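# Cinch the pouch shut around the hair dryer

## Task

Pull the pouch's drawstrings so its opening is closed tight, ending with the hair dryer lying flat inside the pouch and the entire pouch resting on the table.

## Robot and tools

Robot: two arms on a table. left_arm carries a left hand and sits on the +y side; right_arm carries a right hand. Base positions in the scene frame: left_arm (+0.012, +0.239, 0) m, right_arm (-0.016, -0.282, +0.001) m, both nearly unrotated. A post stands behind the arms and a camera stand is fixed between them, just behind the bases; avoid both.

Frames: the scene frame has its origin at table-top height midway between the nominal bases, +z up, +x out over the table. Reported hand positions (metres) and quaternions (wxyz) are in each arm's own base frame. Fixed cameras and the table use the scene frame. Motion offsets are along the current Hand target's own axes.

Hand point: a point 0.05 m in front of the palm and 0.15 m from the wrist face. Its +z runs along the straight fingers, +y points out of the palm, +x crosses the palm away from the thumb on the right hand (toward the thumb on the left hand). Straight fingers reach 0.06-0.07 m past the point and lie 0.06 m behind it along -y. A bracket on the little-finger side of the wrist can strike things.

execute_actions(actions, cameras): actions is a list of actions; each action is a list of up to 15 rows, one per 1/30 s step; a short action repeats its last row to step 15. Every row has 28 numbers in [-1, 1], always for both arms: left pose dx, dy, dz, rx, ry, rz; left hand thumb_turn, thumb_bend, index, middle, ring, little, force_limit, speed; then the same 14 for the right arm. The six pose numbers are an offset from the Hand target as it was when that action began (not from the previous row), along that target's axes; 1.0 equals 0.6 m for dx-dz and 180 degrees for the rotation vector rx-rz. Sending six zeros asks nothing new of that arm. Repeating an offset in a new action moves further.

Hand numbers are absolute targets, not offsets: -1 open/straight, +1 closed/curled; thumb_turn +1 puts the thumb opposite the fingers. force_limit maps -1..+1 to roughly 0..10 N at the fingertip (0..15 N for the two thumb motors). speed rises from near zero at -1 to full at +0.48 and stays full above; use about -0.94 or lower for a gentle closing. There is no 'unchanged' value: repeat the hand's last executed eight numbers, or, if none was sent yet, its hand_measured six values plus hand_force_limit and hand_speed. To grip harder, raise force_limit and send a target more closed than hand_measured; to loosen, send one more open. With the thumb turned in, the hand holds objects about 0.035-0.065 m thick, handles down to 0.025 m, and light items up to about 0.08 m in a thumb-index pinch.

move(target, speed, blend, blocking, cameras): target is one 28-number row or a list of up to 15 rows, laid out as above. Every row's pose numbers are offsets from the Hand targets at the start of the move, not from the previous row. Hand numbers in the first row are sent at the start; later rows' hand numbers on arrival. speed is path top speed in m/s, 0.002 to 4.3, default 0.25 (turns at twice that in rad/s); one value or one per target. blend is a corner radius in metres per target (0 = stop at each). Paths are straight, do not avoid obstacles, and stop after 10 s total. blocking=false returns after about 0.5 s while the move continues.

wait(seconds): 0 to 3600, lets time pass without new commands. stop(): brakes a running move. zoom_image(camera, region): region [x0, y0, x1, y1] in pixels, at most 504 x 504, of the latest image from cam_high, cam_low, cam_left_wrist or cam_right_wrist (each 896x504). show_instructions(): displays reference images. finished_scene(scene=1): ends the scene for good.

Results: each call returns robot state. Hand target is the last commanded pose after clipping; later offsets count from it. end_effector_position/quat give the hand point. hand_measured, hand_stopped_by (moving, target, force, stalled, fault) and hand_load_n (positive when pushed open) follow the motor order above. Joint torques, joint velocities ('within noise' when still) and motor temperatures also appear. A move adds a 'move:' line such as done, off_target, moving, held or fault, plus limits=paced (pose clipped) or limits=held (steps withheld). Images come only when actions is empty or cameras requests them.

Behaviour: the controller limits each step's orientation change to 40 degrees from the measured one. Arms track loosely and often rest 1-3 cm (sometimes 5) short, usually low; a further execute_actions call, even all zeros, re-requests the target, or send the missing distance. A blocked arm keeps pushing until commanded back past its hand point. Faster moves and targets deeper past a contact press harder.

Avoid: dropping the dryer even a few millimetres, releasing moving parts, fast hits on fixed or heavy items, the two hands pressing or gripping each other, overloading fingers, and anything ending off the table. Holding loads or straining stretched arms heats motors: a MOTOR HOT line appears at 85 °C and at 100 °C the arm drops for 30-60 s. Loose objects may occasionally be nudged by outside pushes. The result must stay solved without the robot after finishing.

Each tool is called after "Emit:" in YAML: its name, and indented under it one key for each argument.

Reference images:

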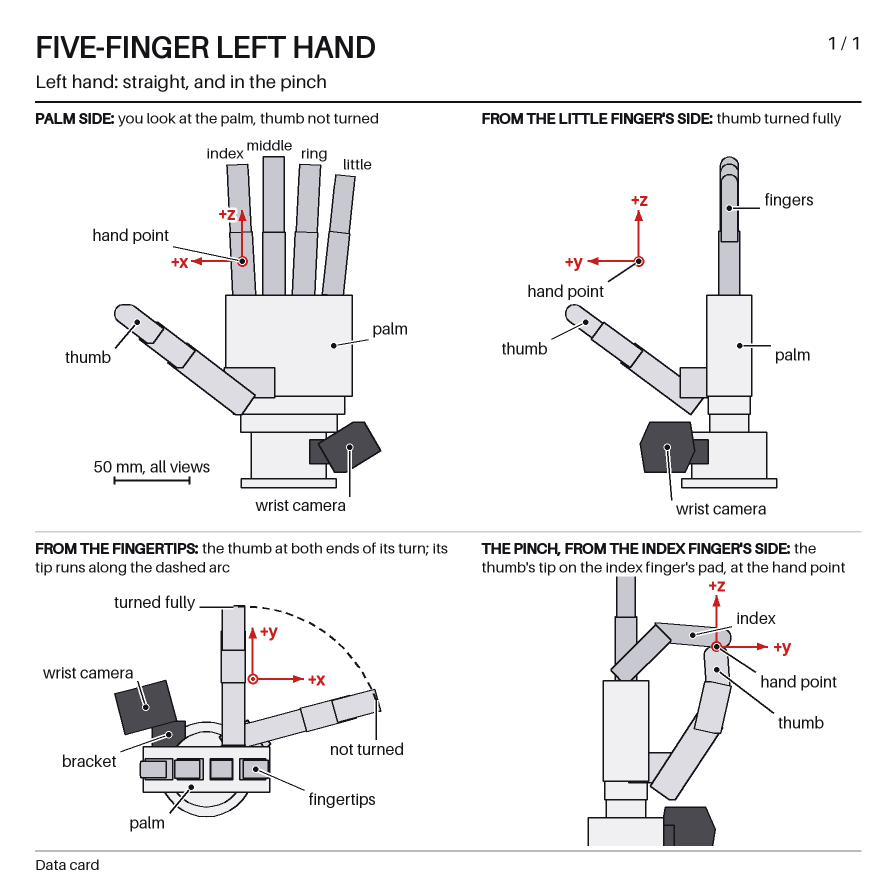

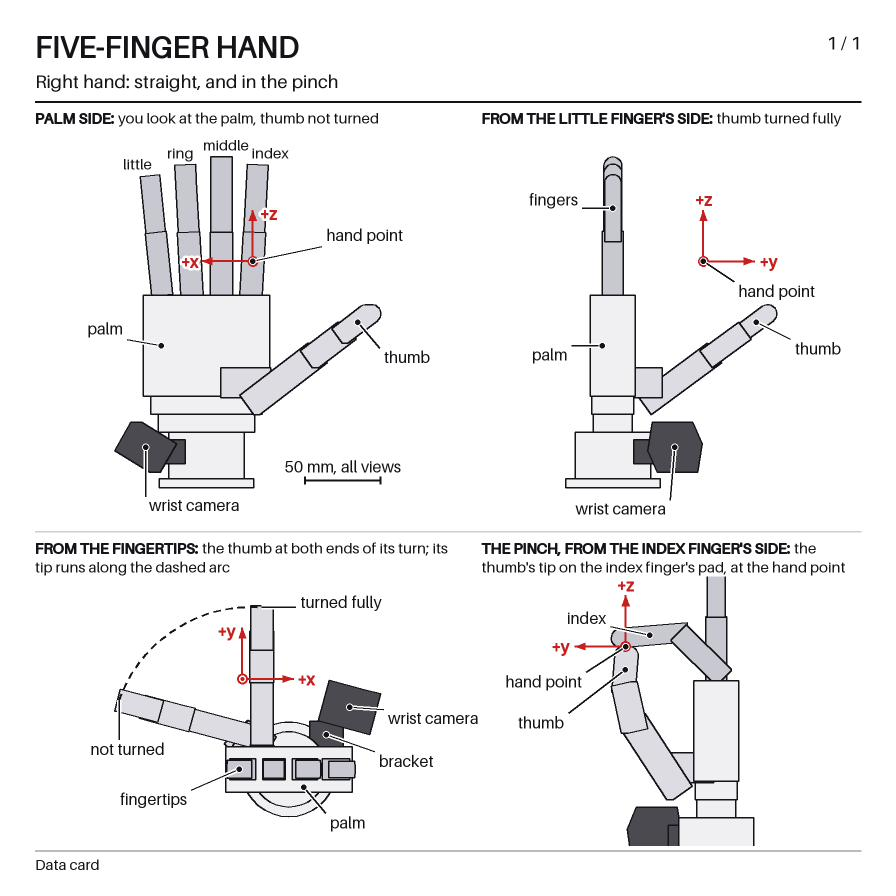

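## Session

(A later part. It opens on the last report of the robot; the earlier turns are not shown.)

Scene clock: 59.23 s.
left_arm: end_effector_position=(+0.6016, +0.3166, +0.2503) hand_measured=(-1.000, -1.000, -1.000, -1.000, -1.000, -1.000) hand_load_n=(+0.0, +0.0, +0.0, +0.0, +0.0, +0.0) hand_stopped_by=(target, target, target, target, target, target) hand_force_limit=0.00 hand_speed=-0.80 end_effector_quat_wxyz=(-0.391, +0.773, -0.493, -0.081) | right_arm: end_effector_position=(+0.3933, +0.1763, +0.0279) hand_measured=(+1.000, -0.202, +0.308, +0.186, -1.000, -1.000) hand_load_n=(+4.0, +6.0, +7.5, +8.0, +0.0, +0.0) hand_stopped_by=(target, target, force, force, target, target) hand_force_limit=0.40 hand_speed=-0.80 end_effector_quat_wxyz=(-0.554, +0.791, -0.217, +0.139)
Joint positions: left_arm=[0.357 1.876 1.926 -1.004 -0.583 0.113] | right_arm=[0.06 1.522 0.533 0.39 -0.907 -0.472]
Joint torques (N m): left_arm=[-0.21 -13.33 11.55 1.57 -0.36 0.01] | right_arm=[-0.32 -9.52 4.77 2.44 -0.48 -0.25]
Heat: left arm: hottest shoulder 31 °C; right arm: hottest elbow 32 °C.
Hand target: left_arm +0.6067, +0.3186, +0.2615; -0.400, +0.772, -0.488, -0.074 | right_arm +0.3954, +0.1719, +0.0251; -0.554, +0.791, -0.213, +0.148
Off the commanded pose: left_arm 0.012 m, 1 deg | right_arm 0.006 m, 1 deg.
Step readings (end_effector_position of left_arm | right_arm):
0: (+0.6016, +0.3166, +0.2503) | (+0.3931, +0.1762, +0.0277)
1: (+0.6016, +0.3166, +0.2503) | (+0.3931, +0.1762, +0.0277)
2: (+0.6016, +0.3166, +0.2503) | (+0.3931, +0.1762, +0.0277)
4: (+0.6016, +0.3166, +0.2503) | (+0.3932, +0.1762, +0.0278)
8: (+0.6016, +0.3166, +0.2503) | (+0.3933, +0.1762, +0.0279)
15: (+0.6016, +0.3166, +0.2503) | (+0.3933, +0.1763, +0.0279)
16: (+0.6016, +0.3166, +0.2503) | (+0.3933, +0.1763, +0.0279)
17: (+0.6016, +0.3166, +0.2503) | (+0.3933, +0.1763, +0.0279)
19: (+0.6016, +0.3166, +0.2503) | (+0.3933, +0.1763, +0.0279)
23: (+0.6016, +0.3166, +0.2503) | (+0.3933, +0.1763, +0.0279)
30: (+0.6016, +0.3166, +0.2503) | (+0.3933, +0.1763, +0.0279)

Emit:
move:
  target: [0.242,0.51,-0.4958,0.1953,0.1899,-0.0728,1,-0.2,-0.2,-0.2,-1,-1,0,-0.3,0,0,0,0,0,0,1,-0.2,0.5,0.5,-1,-1,0.4,-0.8]
  cameras: ["all"]

Scene clock: 65.97 s.
left_arm: end_effector_position=(+0.3494, -0.0464, +0.2215) hand_measured=(+1.000, -0.200, -0.200, -0.200, -1.000, -1.000) hand_load_n=(+0.0, +0.0, +0.0, +0.0, +0.0, +0.0) hand_stopped_by=(target, target, target, target, target, target) hand_force_limit=0.00 hand_speed=-0.30 end_effector_quat_wxyz=(-0.460, +0.653, -0.500, +0.336) | right_arm: end_effector_position=(+0.3933, +0.1763, +0.0279) hand_measured=(+1.000, -0.202, +0.308, +0.186, -1.000, -1.000) hand_load_n=(+4.0, +6.0, +7.5, +8.0, +0.0, +0.0) hand_stopped_by=(target, target, force, force, target, target) hand_force_limit=0.40 hand_speed=-0.80 end_effector_quat_wxyz=(-0.554, +0.791, -0.217, +0.139)
Joint positions: left_arm=[-0.325 0.606 0.542 -0.366 -0.567 -0.219] | right_arm=[0.06 1.522 0.533 0.39 -0.907 -0.472]
Joint torques (N m): left_arm=[-0.79 0.79 9.1 2.89 -0.25 -0.16] | right_arm=[-0.56 -9.29 4.75 2.35 -0.46 -0.24]
Heat: left arm: hottest shoulder 31 °C; right arm: hottest elbow 32 °C.
Hand target: left_arm +0.3501, -0.0496, +0.2200; -0.458, +0.654, -0.493, +0.345 | right_arm +0.3954, +0.1719, +0.0251; -0.554, +0.791, -0.213, +0.148
Off the commanded pose: left_arm 0.004 m, 1 deg | right_arm 0.006 m, 1 deg.
move: done
cam_left_wrist: T_world_to_cam=[[0.46347, -0.14983, 0.87336, -0.35691], [-0.31201, -0.95008, 0.00258, 0.05778], [0.82937, -0.27369, -0.48707, -0.07967]] pos_world=[0.24952, -0.02038, 0.27276]
cam_right_wrist: T_world_to_cam=[[0.01369, -0.40758, -0.91307, 0.08986], [-0.99317, -0.11133, 0.0348, 0.40514], [-0.11583, 0.90636, -0.40633, 0.01256]] pos_world=[0.4026, 0.07035, 0.07305]

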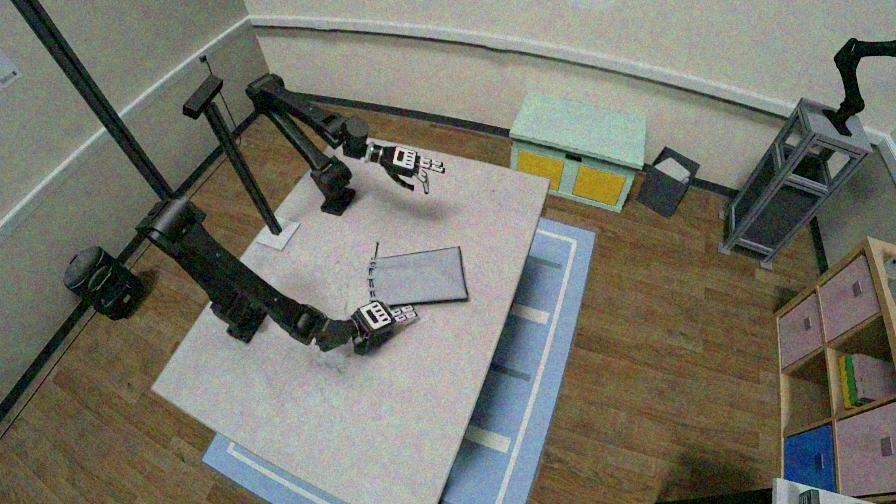

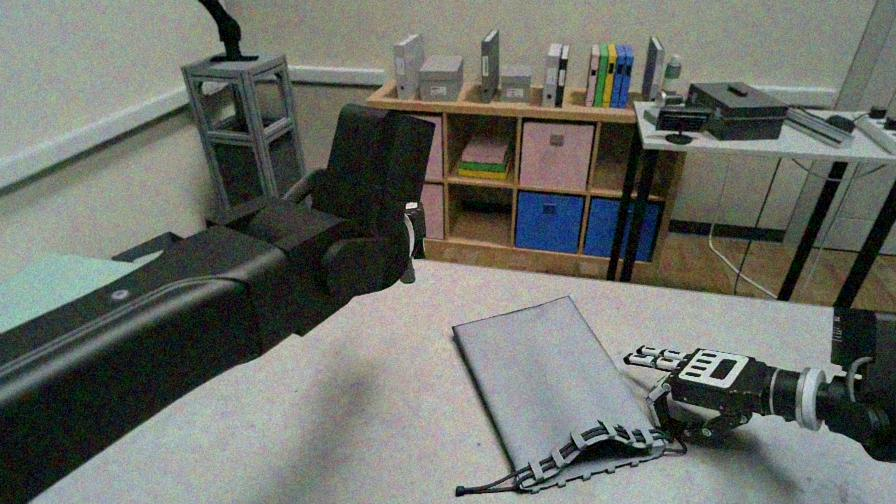

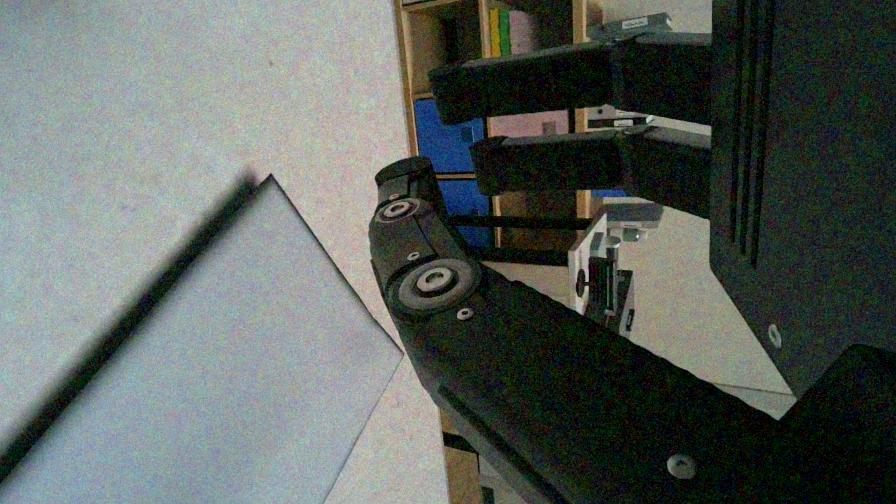

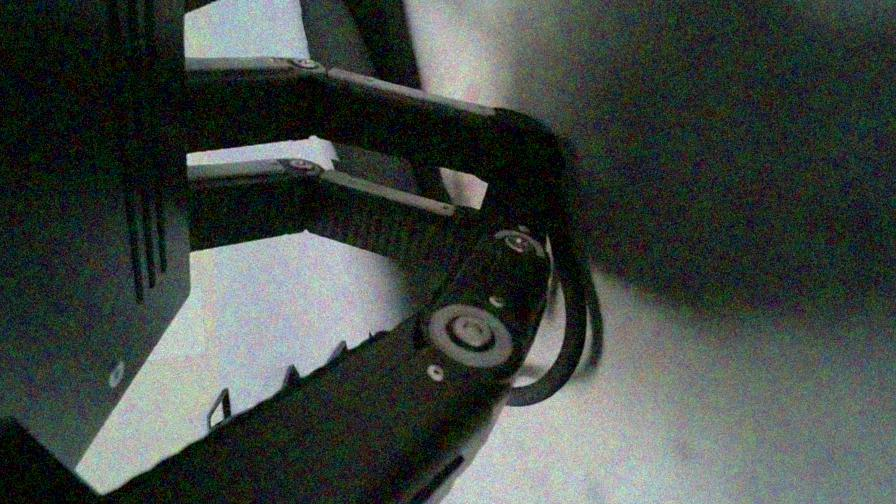

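Emit:
move:
  target: [0.0943,0.2312,-0.1478,0,0,0,1,-0.2,-0.2,-0.2,-1,-1,0,-0.3,0,0,0,0,0,0,1,-0.2,0.5,0.5,-1,-1,0.4,-0.8]
  speed: 0.15
  cameras: ["all"]

Scene clock: 69.13 s.
left_arm: end_effector_position=(+0.2352, -0.1273, +0.1024) hand_measured=(+1.000, -0.200, -0.200, -0.200, -1.000, -1.000) hand_load_n=(+0.0, +0.0, +0.0, +0.0, +0.0, +0.0) hand_stopped_by=(target, target, target, target, target, target) hand_force_limit=0.00 hand_speed=-0.30 end_effector_quat_wxyz=(-0.466, +0.649, -0.504, +0.330) | right_arm: end_effector_position=(+0.3933, +0.1763, +0.0279) hand_measured=(+1.000, -0.202, +0.308, +0.186, -1.000, -1.000) hand_load_n=(+4.0, +6.0, +7.5, +8.0, +0.0, +0.0) hand_stopped_by=(target, target, force, force, target, target) hand_force_limit=0.40 hand_speed=-0.80 end_effector_quat_wxyz=(-0.554, +0.791, -0.217, +0.139)
Joint positions: left_arm=[-1.105 0.693 0.346 -0.792 -1.177 -1.065] | right_arm=[0.06 1.522 0.533 0.39 -0.907 -0.472]
Joint torques (N m): left_arm=[-0.73 1.9 12.57 0.51 -0.73 -0.16] | right_arm=[-0.26 -9.76 4.74 2.43 -0.48 -0.23]
Heat: left arm: hottest shoulder 31 °C; right arm: hottest elbow 32 °C.
Hand target: left_arm +0.2400, -0.1402, +0.1201; -0.458, +0.654, -0.493, +0.345 | right_arm +0.3954, +0.1719, +0.0251; -0.554, +0.791, -0.213, +0.148
Off the commanded pose: left_arm 0.022 m, 2 deg | right_arm 0.006 m, 1 deg.
move: off_target (left_arm)
cam_left_wrist: T_world_to_cam=[[0.46545, -0.16659, 0.86925, -0.21436], [-0.31223, -0.94989, -0.01487, -0.05254], [0.82817, -0.26449, -0.49414, -0.06297]] pos_world=[0.13552, -0.10228, 0.15444]
cam_right_wrist: T_world_to_cam=[[0.01369, -0.40758, -0.91307, 0.08986], [-0.99317, -0.11133, 0.0348, 0.40514], [-0.11583, 0.90636, -0.40633, 0.01256]] pos_world=[0.4026, 0.07035, 0.07305]

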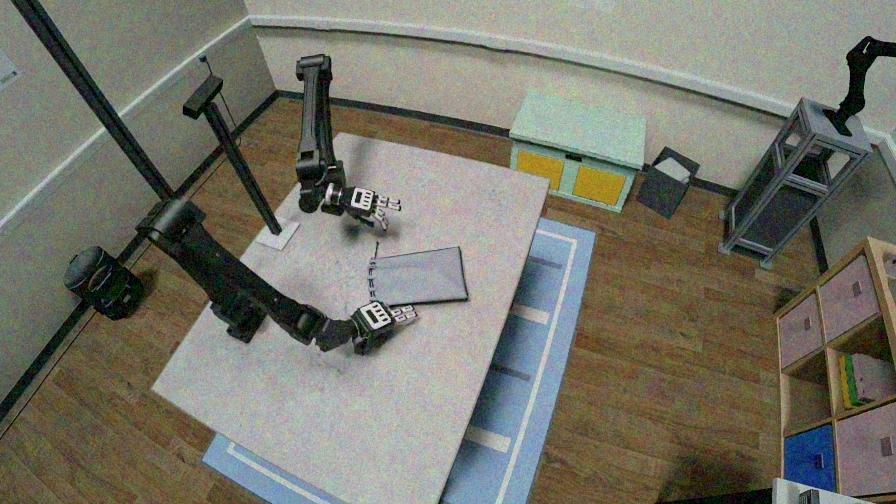

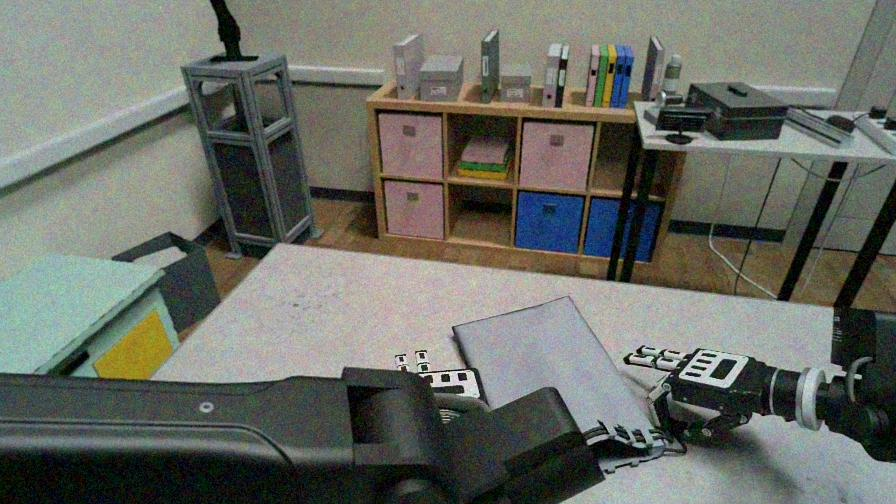

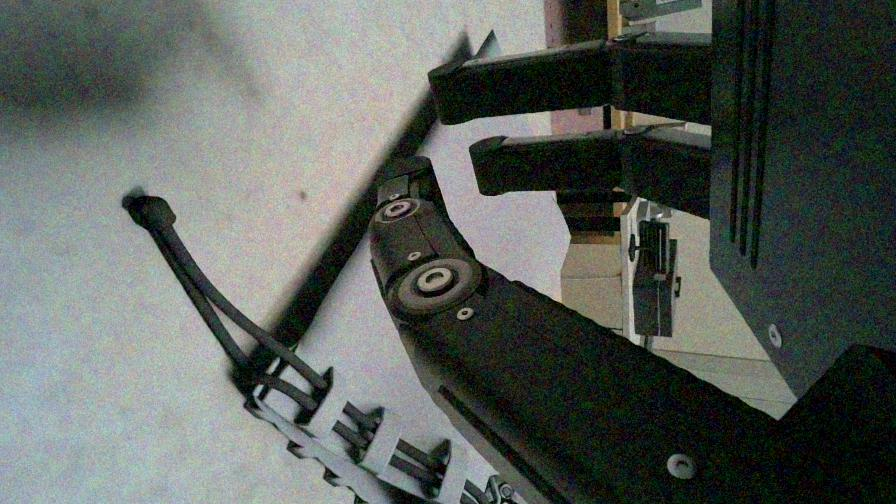

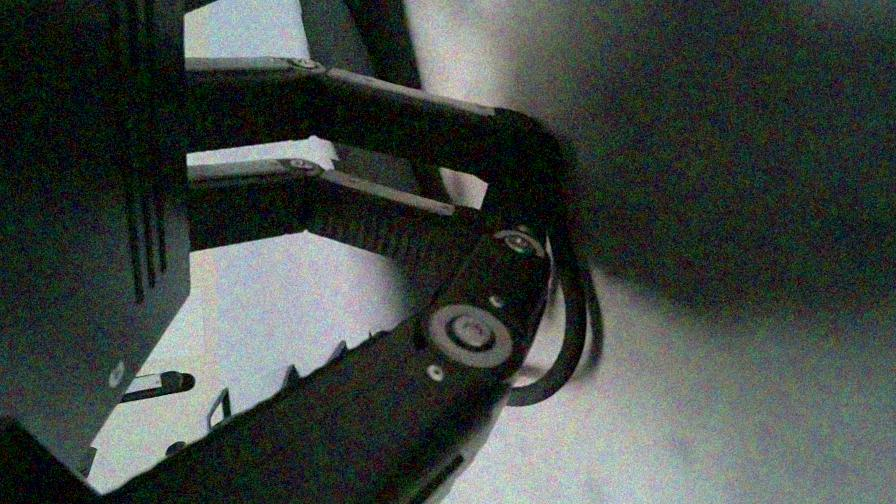

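Emit:
move:
  target: [0.006,0.1227,0.004,0,0,0,1,-0.2,-0.2,-0.2,-1,-1,0,-0.3,0,0,0,0,0,0,1,-0.2,0.5,0.5,-1,-1,0.4,-0.8]
  speed: 0.08
  cameras: ["cam_high","cam_left_wrist"]

Scene clock: 72.47 s.
left_arm: end_effector_position=(+0.2196, -0.1483, +0.0513) hand_measured=(+1.000, -0.200, -0.200, -0.200, -1.000, -1.000) hand_load_n=(+0.0, +0.0, +0.5, +0.0, +0.0, +0.0) hand_stopped_by=(target, target, target, target, target, target) hand_force_limit=0.00 hand_speed=-0.30 end_effector_quat_wxyz=(-0.460, +0.653, -0.496, +0.341) | right_arm: end_effector_position=(+0.3933, +0.1763, +0.0279) hand_measured=(+1.000, -0.202, +0.308, +0.186, -1.000, -1.000) hand_load_n=(+4.0, +6.0, +7.0, +8.0, +0.0, +0.0) hand_stopped_by=(target, target, force, force, target, target) hand_force_limit=0.40 hand_speed=-0.80 end_effector_quat_wxyz=(-0.554, +0.791, -0.217, +0.139)
Joint positions: left_arm=[-1.24 0.96 0.31 -0.791 -1.216 -1.422] | right_arm=[0.06 1.522 0.533 0.39 -0.907 -0.472]
Joint torques (N m): left_arm=[-0.79 0.62 6.89 0.69 -0.8 -0.14] | right_arm=[-0.67 -9.93 4.78 2.39 -0.49 -0.24]
Heat: left arm: hottest shoulder 31 °C; right arm: hottest elbow 32 °C.
Hand target: left_arm +0.2189, -0.1500, +0.0501; -0.458, +0.654, -0.493, +0.345 | right_arm +0.3954, +0.1719, +0.0251; -0.554, +0.791, -0.213, +0.148
Off the commanded pose: left_arm 0.002 m, 1 deg | right_arm 0.006 m, 1 deg.
move: done
cam_left_wrist: T_world_to_cam=[[0.45441, -0.14211, 0.87938, -0.16064], [-0.31119, -0.95032, 0.00724, -0.07946], [0.83467, -0.27694, -0.47606, -0.08501]] pos_world=[0.11923, -0.12188, 0.10137]

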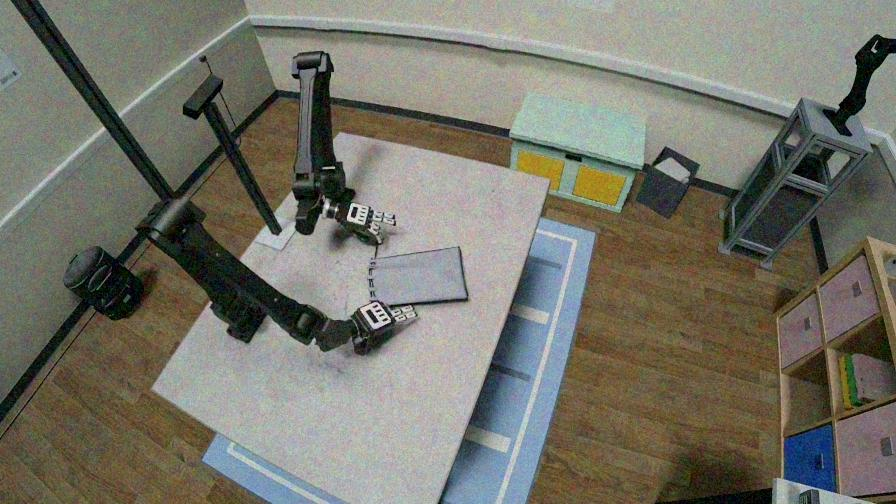

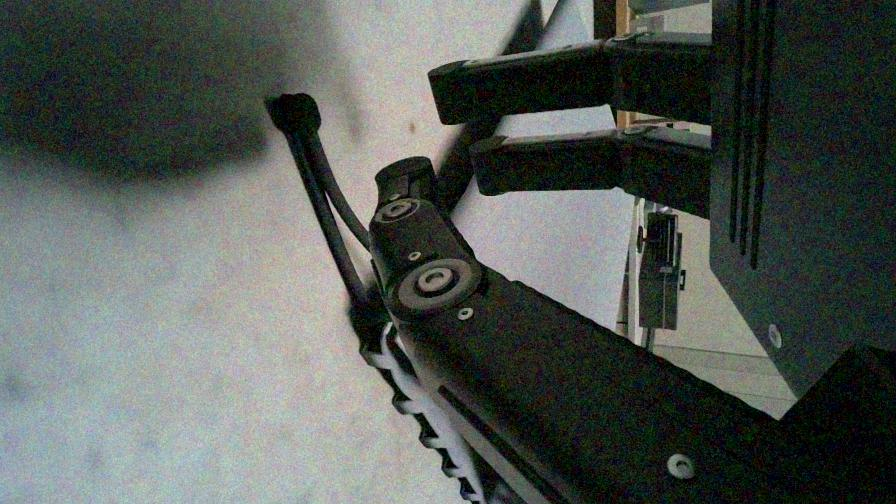

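Emit:
move:
  target: [0.0009,0.0333,0.0113,0,0,0,1,-0.2,-0.2,-0.2,-1,-1,0,-0.3,0,0,0,0,0,0,1,-0.2,0.5,0.5,-1,-1,0.4,-0.8]
  speed: 0.06
  cameras: ["cam_left_wrist"]

Scene clock: 74.53 s.
left_arm: end_effector_position=(+0.2197, -0.1520, +0.0325) hand_measured=(+1.000, -0.200, -0.200, -0.200, -1.000, -1.000) hand_load_n=(+0.0, +0.0, +0.0, +0.0, +0.0, +0.0) hand_stopped_by=(target, target, target, target, target, target) hand_force_limit=0.00 hand_speed=-0.30 end_effector_quat_wxyz=(-0.459, +0.654, -0.494, +0.343) | right_arm: end_effector_position=(+0.3933, +0.1763, +0.0279) hand_measured=(+1.000, -0.202, +0.308, +0.186, -1.000, -1.000) hand_load_n=(+4.0, +6.0, +7.5, +8.0, +0.0, +0.0) hand_stopped_by=(target, target, force, force, target, target) hand_force_limit=0.40 hand_speed=-0.80 end_effector_quat_wxyz=(-0.554, +0.791, -0.217, +0.139)
Joint positions: left_arm=[-1.246 1.046 0.287 -0.694 -1.217 -1.439] | right_arm=[0.06 1.522 0.533 0.39 -0.907 -0.472]
Joint torques (N m): left_arm=[-0.62 0.32 5.5 0.92 -0.8 -0.11] | right_arm=[-0.91 -9.7 4.66 2.39 -0.47 -0.27]
Heat: left arm: hottest shoulder 31 °C; right arm: hottest elbow 32 °C.
Hand target: left_arm +0.2187, -0.1505, +0.0289; -0.458, +0.654, -0.493, +0.345 | right_arm +0.3954, +0.1719, +0.0251; -0.554, +0.791, -0.213, +0.148
Off the commanded pose: left_arm 0.004 m, 0 deg | right_arm 0.006 m, 1 deg.
move: done
cam_left_wrist: T_world_to_cam=[[0.45295, -0.13793, 0.8808, -0.14377], [-0.3113, -0.95025, 0.01128, -0.08296], [0.83542, -0.2793, -0.47335, -0.09568]] pos_world=[0.11923, -0.12538, 0.08228]

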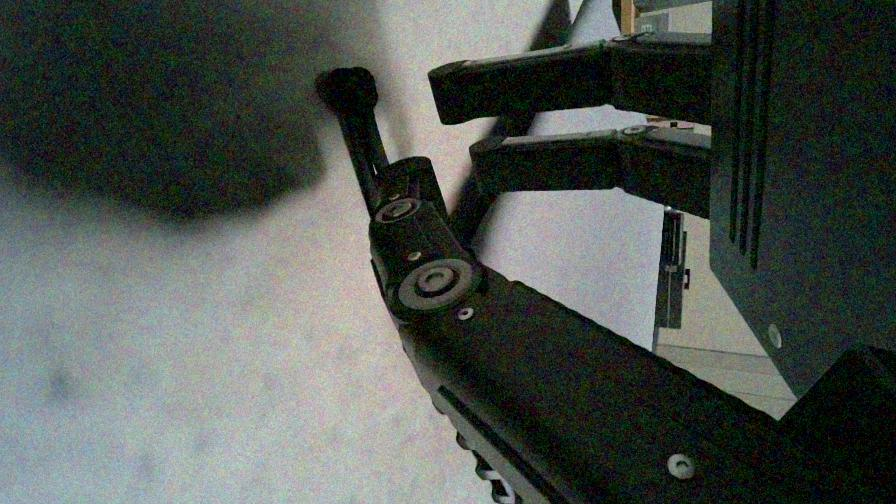

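Emit:
move:
  target: [0.0067,0.0275,0.005,0,0,0,1,-0.2,-0.2,-0.2,-1,-1,0,-0.3,0,0,0,0,0,0,1,-0.2,0.5,0.5,-1,-1,0.4,-0.8]
  speed: 0.06
  cameras: ["cam_left_wrist"]

Emit:
zoom_image:
  camera: "cam_left_wrist"
  region: [300, 20, 540, 240]

Scene clock: 76.27 s.
left_arm: end_effector_position=(+0.2182, -0.1556, +0.0151) hand_measured=(+1.000, -0.200, -0.200, -0.200, -1.000, -1.000) hand_load_n=(+0.0, +0.0, +0.0, +0.0, +0.0, +0.0) hand_stopped_by=(target, target, target, target, target, target) hand_force_limit=0.00 hand_speed=-0.30 end_effector_quat_wxyz=(-0.460, +0.653, -0.496, +0.341) | right_arm: end_effector_position=(+0.3933, +0.1763, +0.0279) hand_measured=(+1.000, -0.202, +0.308, +0.186, -1.000, -1.000) hand_load_n=(+4.0, +6.0, +7.5, +8.0, +0.0, +0.0) hand_stopped_by=(target, target, force, force, target, target) hand_force_limit=0.40 hand_speed=-0.80 end_effector_quat_wxyz=(-0.554, +0.791, -0.217, +0.139)
Joint positions: left_arm=[-1.26 1.146 0.28 -0.632 -1.218 -1.48] | right_arm=[0.06 1.522 0.533 0.39 -0.907 -0.472]
Joint torques (N m): left_arm=[-0.73 0.03 4.96 0.95 -0.8 -0.18] | right_arm=[-0.5 -9.47 4.71 2.33 -0.5 -0.25]
Heat: left arm: hottest shoulder 31 °C; right arm: hottest elbow 32 °C.
Hand target: left_arm +0.2170, -0.1552, +0.0124; -0.458, +0.654, -0.493, +0.345 | right_arm +0.3954, +0.1719, +0.0251; -0.554, +0.791, -0.213, +0.148
Off the commanded pose: left_arm 0.003 m, 1 deg | right_arm 0.006 m, 1 deg.
move: done
cam_left_wrist: T_world_to_cam=[[0.45483, -0.14276, 0.87906, -0.12943], [-0.31106, -0.95037, 0.0066, -0.08665], [0.83449, -0.27645, -0.47666, -0.10295]] pos_world=[0.11783, -0.12928, 0.06527]

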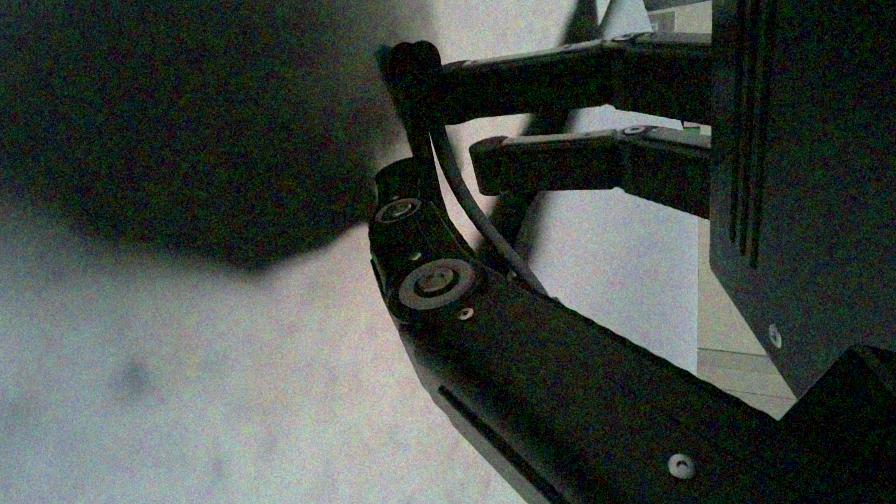

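Scaled by 2.100.

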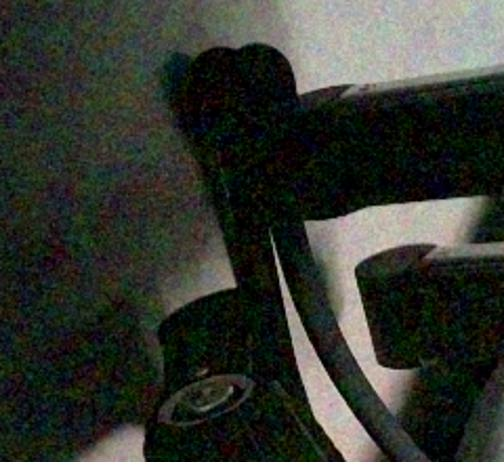

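Emit:
execute_actions:
  actions:
    - [[0,0,0,0,0,0,1,-0.2,0.4,0.4,-1,-1,-0.2,-0.7,0,0,0,0,0,0,1,-0.2,0.5,0.5,-1,-1,0.4,-0.8]]
    - [[0,0,0,0,0,0,1,-0.2,0.4,0.4,-1,-1,-0.2,-0.7,0,0,0,0,0,0,1,-0.2,0.5,0.5,-1,-1,0.4,-0.8]]
  cameras: ["cam_left_wrist","cam_right_wrist"]

Emit:
zoom_image:
  camera: "cam_left_wrist"
  region: [300, 20, 540, 240]

Scene clock: 78.20 s.
left_arm: end_effector_position=(+0.2188, -0.1554, +0.0158) hand_measured=(+1.000, -0.202, +0.266, +0.212, -1.000, -1.000) hand_load_n=(+0.0, +6.0, +6.5, +3.0, +0.0, -0.5) hand_stopped_by=(target, target, force, force, target, target) hand_force_limit=-0.20 hand_speed=-0.70 end_effector_quat_wxyz=(-0.461, +0.652, -0.494, +0.342) | right_arm: end_effector_position=(+0.3933, +0.1763, +0.0279) hand_measured=(+1.000, -0.202, +0.308, +0.186, -1.000, -1.000) hand_load_n=(+4.0, +6.0, +7.0, +8.0, +0.0, +0.0) hand_stopped_by=(target, target, force, force, target, target) hand_force_limit=0.40 hand_speed=-0.80 end_effector_quat_wxyz=(-0.554, +0.791, -0.217, +0.139)
Joint positions: left_arm=[-1.26 1.146 0.28 -0.632 -1.222 -1.482] | right_arm=[0.06 1.522 0.533 0.39 -0.907 -0.472]
Joint torques (N m): left_arm=[-0.73 -0.15 4.97 0.87 -0.67 -0.15] | right_arm=[-0.67 -9.47 4.75 2.36 -0.49 -0.27]
Heat: left arm: hottest shoulder 31 °C; right arm: hottest elbow 32 °C.
Hand target: left_arm +0.2170, -0.1552, +0.0124; -0.458, +0.654, -0.493, +0.345 | right_arm +0.3954, +0.1719, +0.0251; -0.554, +0.791, -0.213, +0.148
Off the commanded pose: left_arm 0.004 m, 1 deg | right_arm 0.006 m, 1 deg.
Step readings (end_effector_position of left_arm | right_arm):
0: (+0.2183, -0.1556, +0.0152) | (+0.3933, +0.1763, +0.0279)
1: (+0.2183, -0.1556, +0.0152) | (+0.3933, +0.1763, +0.0279)
2: (+0.2183, -0.1556, +0.0152) | (+0.3933, +0.1763, +0.0279)
4: (+0.2183, -0.1556, +0.0152) | (+0.3933, +0.1763, +0.0279)
8: (+0.2186, -0.1554, +0.0156) | (+0.3933, +0.1763, +0.0279)
15: (+0.2187, -0.1554, +0.0158) | (+0.3933, +0.1763, +0.0279)
16: (+0.2187, -0.1554, +0.0158) | (+0.3933, +0.1763, +0.0279)
17: (+0.2187, -0.1554, +0.0158) | (+0.3933, +0.1763, +0.0279)
19: (+0.2188, -0.1554, +0.0158) | (+0.3933, +0.1763, +0.0279)
23: (+0.2188, -0.1554, +0.0158) | (+0.3933, +0.1763, +0.0279)
30: (+0.2188, -0.1554, +0.0158) | (+0.3933, +0.1763, +0.0279)
cam_left_wrist: T_world_to_cam=[[0.4511, -0.14229, 0.88106, -0.12935], [-0.31017, -0.95067, 0.00527, -0.08651], [0.83684, -0.27565, -0.47298, -0.1035]] pos_world=[0.11813, -0.12918, 0.06547]
cam_right_wrist: T_world_to_cam=[[0.01369, -0.40758, -0.91307, 0.08986], [-0.99317, -0.11133, 0.0348, 0.40514], [-0.11583, 0.90636, -0.40633, 0.01256]] pos_world=[0.4026, 0.07035, 0.07305]

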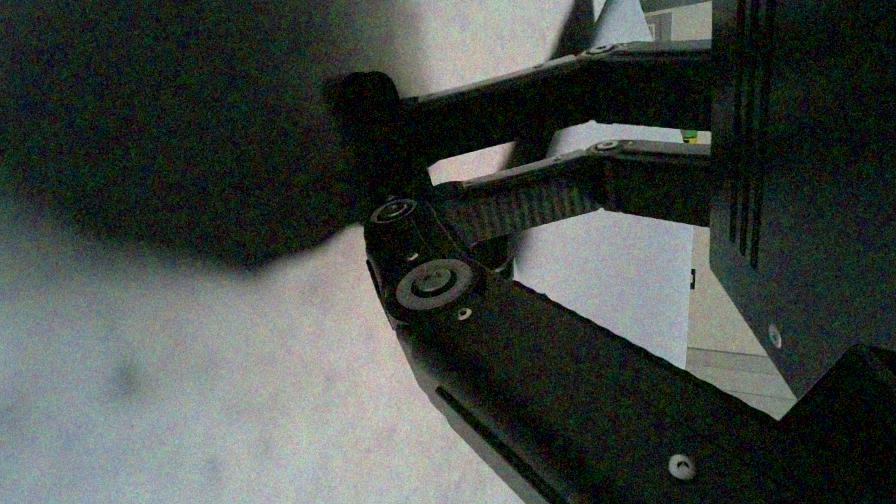

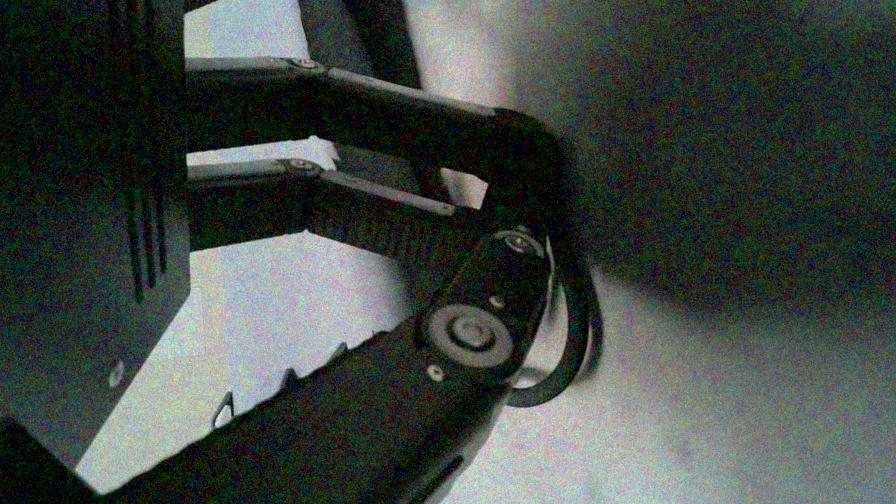

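Scaled by 2.100.

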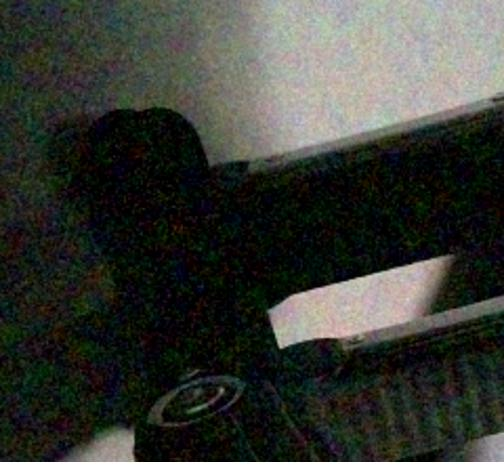

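Emit:
execute_actions:
  actions:
    - [[0,0,0,0,0,0,1,-0.2,0.5,0.5,-1,-1,0.4,-0.8,0,0,0,0,0,0,1,-0.2,0.5,0.5,-1,-1,0.4,-0.8]]
    - [[0,0,0,0,0,0,1,-0.2,0.5,0.5,-1,-1,0.4,-0.8,0,0,0,0,0,0,1,-0.2,0.5,0.5,-1,-1,0.4,-0.8]]
  cameras: ["cam_high"]

Scene clock: 79.83 s.
left_arm: end_effector_position=(+0.2188, -0.1554, +0.0158) hand_measured=(+1.000, -0.202, +0.280, +0.244, -1.000, -1.000) hand_load_n=(+0.0, +11.0, +7.5, +9.5, +0.0, +0.0) hand_stopped_by=(target, target, force, force, target, target) hand_force_limit=0.40 hand_speed=-0.80 end_effector_quat_wxyz=(-0.461, +0.652, -0.494, +0.342) | right_arm: end_effector_position=(+0.3933, +0.1763, +0.0279) hand_measured=(+1.000, -0.202, +0.308, +0.186, -1.000, -1.000) hand_load_n=(+4.0, +6.0, +7.5, +8.0, +0.0, +0.0) hand_stopped_by=(target, target, force, force, target, target) hand_force_limit=0.40 hand_speed=-0.80 end_effector_quat_wxyz=(-0.554, +0.791, -0.217, +0.139)
Joint positions: left_arm=[-1.26 1.146 0.28 -0.632 -1.222 -1.482] | right_arm=[0.06 1.522 0.533 0.39 -0.907 -0.472]
Joint torques (N m): left_arm=[-0.73 -0.21 5 0.88 -0.66 -0.15] | right_arm=[-0.73 -9.64 4.74 2.39 -0.47 -0.24]
Heat: left arm: hottest shoulder 31 °C; right arm: hottest elbow 32 °C.
Hand target: left_arm +0.2170, -0.1552, +0.0124; -0.458, +0.654, -0.493, +0.345 | right_arm +0.3954, +0.1719, +0.0251; -0.554, +0.791, -0.213, +0.148
Off the commanded pose: left_arm 0.004 m, 1 deg | right_arm 0.006 m, 1 deg.
Step readings (end_effector_position of left_arm | right_arm):
0: (+0.2188, -0.1554, +0.0158) | (+0.3933, +0.1763, +0.0279)
1: (+0.2188, -0.1554, +0.0158) | (+0.3933, +0.1763, +0.0279)
2: (+0.2188, -0.1554, +0.0158) | (+0.3933, +0.1763, +0.0279)
4: (+0.2188, -0.1554, +0.0158) | (+0.3933, +0.1763, +0.0279)
8: (+0.2188, -0.1554, +0.0158) | (+0.3933, +0.1763, +0.0279)
15: (+0.2188, -0.1554, +0.0158) | (+0.3933, +0.1763, +0.0279)
16: (+0.2188, -0.1554, +0.0158) | (+0.3933, +0.1763, +0.0279)
17: (+0.2188, -0.1554, +0.0158) | (+0.3933, +0.1763, +0.0279)
19: (+0.2188, -0.1554, +0.0158) | (+0.3933, +0.1763, +0.0279)
23: (+0.2188, -0.1554, +0.0158) | (+0.3933, +0.1763, +0.0279)
30: (+0.2188, -0.1554, +0.0158) | (+0.3933, +0.1763, +0.0279)

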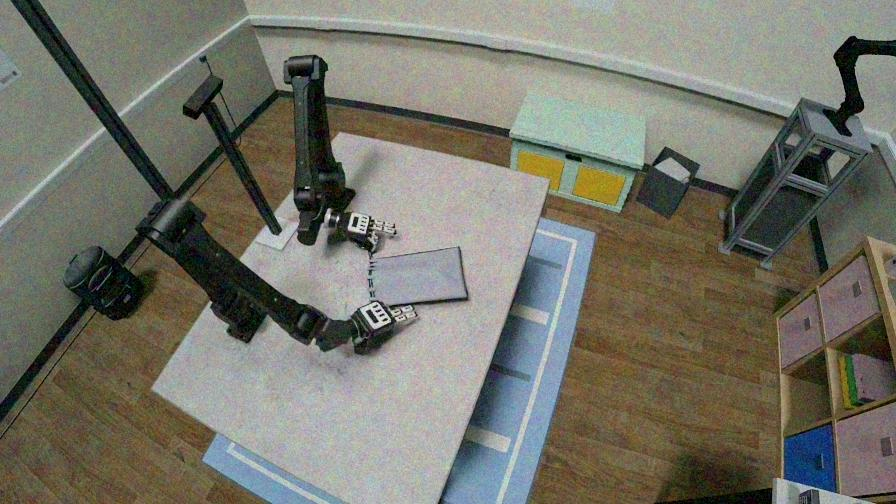

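Emit:
move:
  target: [0,-0.047,-0.0171,0,0,0,1,-0.2,0.5,0.5,-1,-1,0.4,-0.8,0.1,-0.0265,-0.0732,0,0,0,1,-0.2,0.5,0.5,-1,-1,0.4,-0.8]
  speed: 0.05
  cameras: ["all"]

Scene clock: 83.00 s.
left_arm: end_effector_position=(+0.2141, -0.1411, +0.0314) hand_measured=(+1.000, -0.202, +0.280, +0.244, -1.000, -1.000) hand_load_n=(+0.0, +11.0, +7.5, +10.0, +0.0, +0.0) hand_stopped_by=(target, target, force, force, target, target) hand_force_limit=0.40 hand_speed=-0.80 end_effector_quat_wxyz=(-0.467, +0.648, -0.500, +0.333) | right_arm: end_effector_position=(+0.4059, +0.1194, +0.0376) hand_measured=(+1.000, -0.202, +0.308, +0.186, -1.000, -1.000) hand_load_n=(+4.0, +5.5, +7.5, +7.0, +0.0, +0.0) hand_stopped_by=(target, target, force, force, target, target) hand_force_limit=0.40 hand_speed=-0.80 end_effector_quat_wxyz=(-0.553, +0.792, -0.229, +0.121)
Joint positions: left_arm=[-1.26 1.034 0.28 -0.769 -1.222 -1.482] | right_arm=[-0.104 1.521 0.627 0.104 -1.039 -0.65]
Joint torques (N m): left_arm=[-0.67 -0.5 9.29 -0.25 -0.66 -0.1] | right_arm=[-0.85 -11.99 8.92 0.81 -0.58 -0.29]
Heat: left arm: hottest shoulder 31 °C; right arm: hottest elbow 32 °C.
Hand target: left_arm +0.2171, -0.1552, +0.0425; -0.458, +0.654, -0.493, +0.345 | right_arm +0.4296, +0.1109, +0.0552; -0.554, +0.791, -0.213, +0.149
Off the commanded pose: left_arm 0.018 m, 2 deg | right_arm 0.030 m, 4 deg.
move: off_target (left_arm, right_arm)
cam_left_wrist: T_world_to_cam=[[0.45787, -0.16332, 0.87389, -0.14317], [-0.31025, -0.95054, -0.01509, -0.07375], [0.83313, -0.26421, -0.48589, -0.08553]] pos_world=[0.11393, -0.11608, 0.08245]
cam_right_wrist: T_world_to_cam=[[-0.02567, -0.40001, -0.91615, 0.09041], [-0.99051, -0.11363, 0.07737, 0.40862], [-0.13505, 0.90944, -0.39329, 0.07647]] pos_world=[0.41739, 0.01305, 0.08129]

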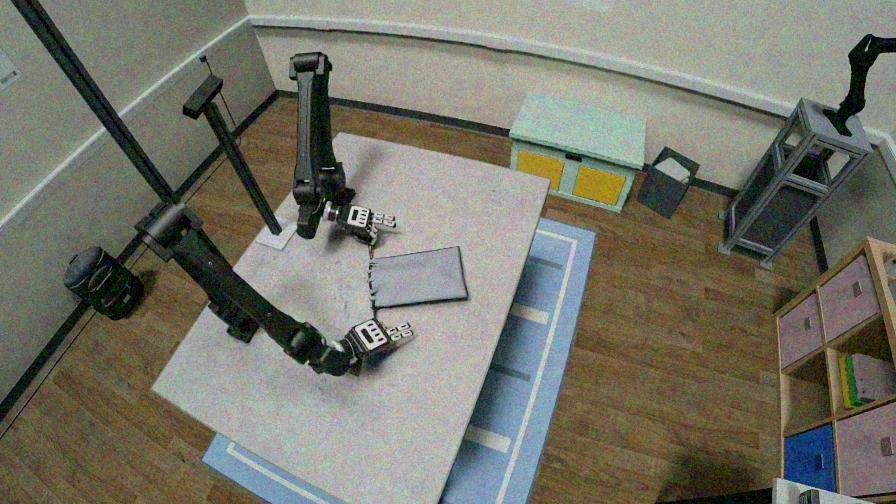

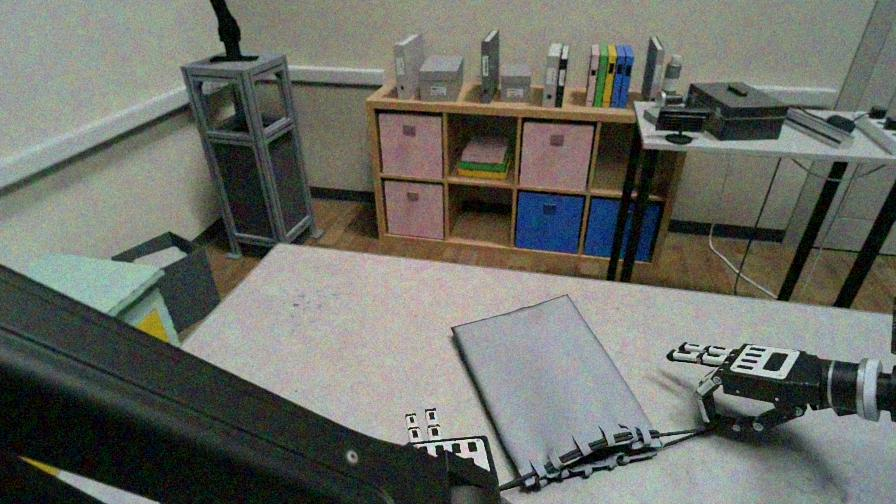

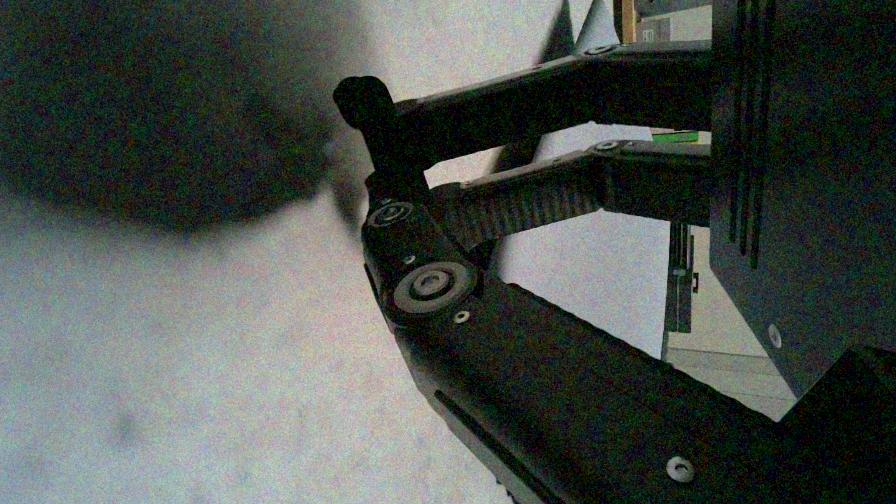

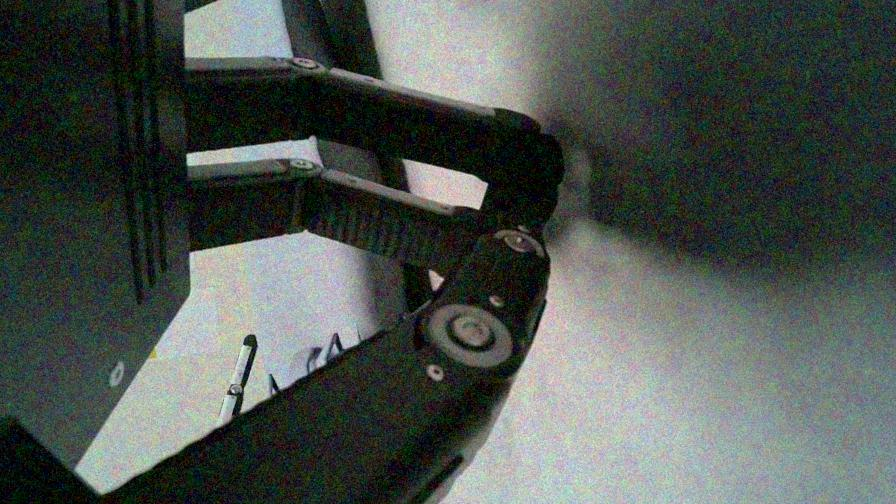

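Emit:
move:
  target: [0,0,0,0,0,0,1,-0.2,0.5,0.5,-1,-1,0.4,-0.8,0.1145,0.0235,-0.0645,0,0,0,1,-0.2,0.5,0.5,-1,-1,0.4,-0.8]
  speed: 0.05
  cameras: ["cam_high","cam_low"]

Emit:
zoom_image:
  camera: "cam_low"
  region: [440, 280, 840, 504]

Emit:
zoom_image:
  camera: "cam_high"
  region: [300, 180, 500, 400]

Scene clock: 85.83 s.
left_arm: end_effector_position=(+0.2140, -0.1406, +0.0314) hand_measured=(+1.000, -0.202, +0.280, +0.244, -1.000, -1.000) hand_load_n=(+0.0, +11.0, +7.5, +9.5, +0.0, +0.0) hand_stopped_by=(target, target, force, force, target, target) hand_force_limit=0.40 hand_speed=-0.80 end_effector_quat_wxyz=(-0.468, +0.648, -0.501, +0.333) | right_arm: end_effector_position=(+0.4497, +0.0498, +0.0456) hand_measured=(+1.000, -0.202, +0.308, +0.186, -1.000, -1.000) hand_load_n=(+1.0, +4.0, +8.0, +0.0, +0.0, +0.0) hand_stopped_by=(target, target, force, force, target, target) hand_force_limit=0.40 hand_speed=-0.80 end_effector_quat_wxyz=(-0.554, +0.791, -0.223, +0.133)
Joint positions: left_arm=[-1.26 1.034 0.28 -0.771 -1.222 -1.482] | right_arm=[-0.26 1.619 0.816 -0.185 -1.137 -0.902]
Joint torques (N m): left_arm=[-0.62 -0.44 9.31 -0.14 -0.67 -0.1] | right_arm=[-0.21 -12.04 9.22 0.36 -0.81 -0.21]
Heat: left arm: hottest wrist roll 31 °C; right arm: hottest elbow 32 °C.
Hand target: left_arm +0.2171, -0.1552, +0.0425; -0.458, +0.654, -0.493, +0.345 | right_arm +0.4682, +0.0409, +0.0549; -0.554, +0.791, -0.213, +0.148
Off the commanded pose: left_arm 0.019 m, 2 deg | right_arm 0.023 m, 2 deg.
move: off_target (right_arm)

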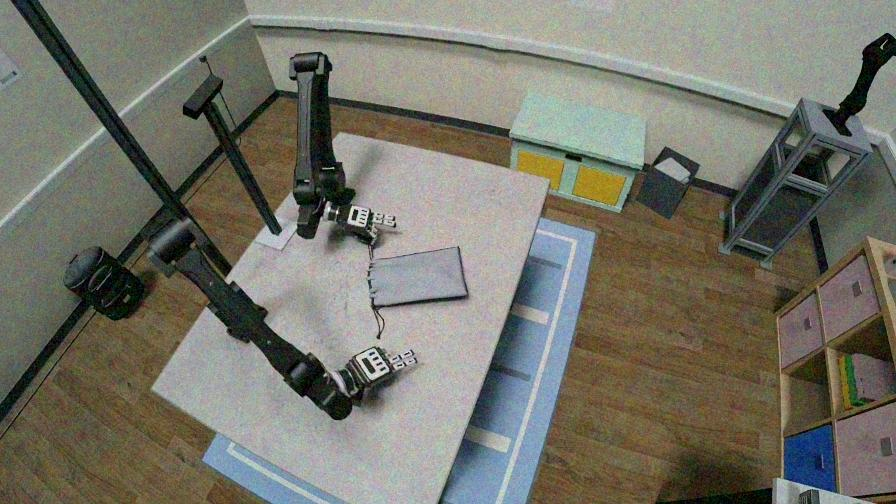

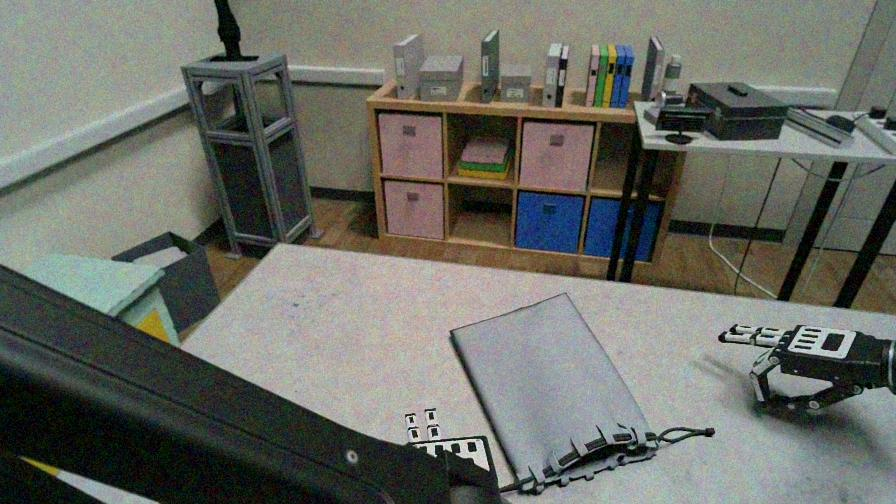

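Scaled by 1.260.

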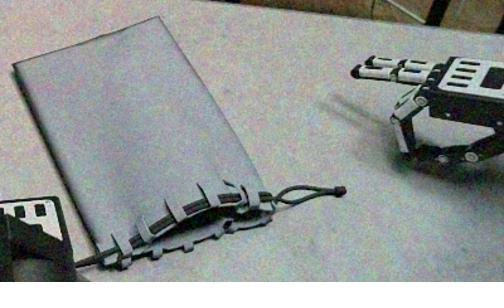

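Scaled by 2.291.

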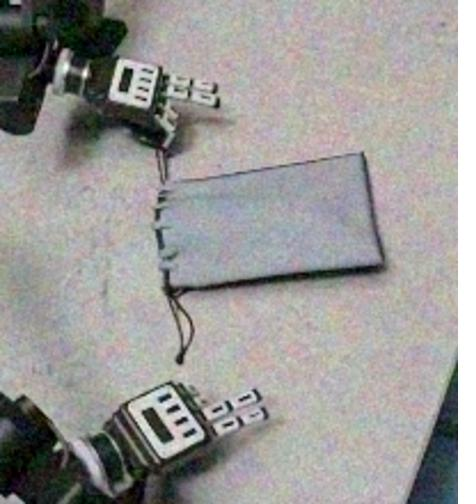

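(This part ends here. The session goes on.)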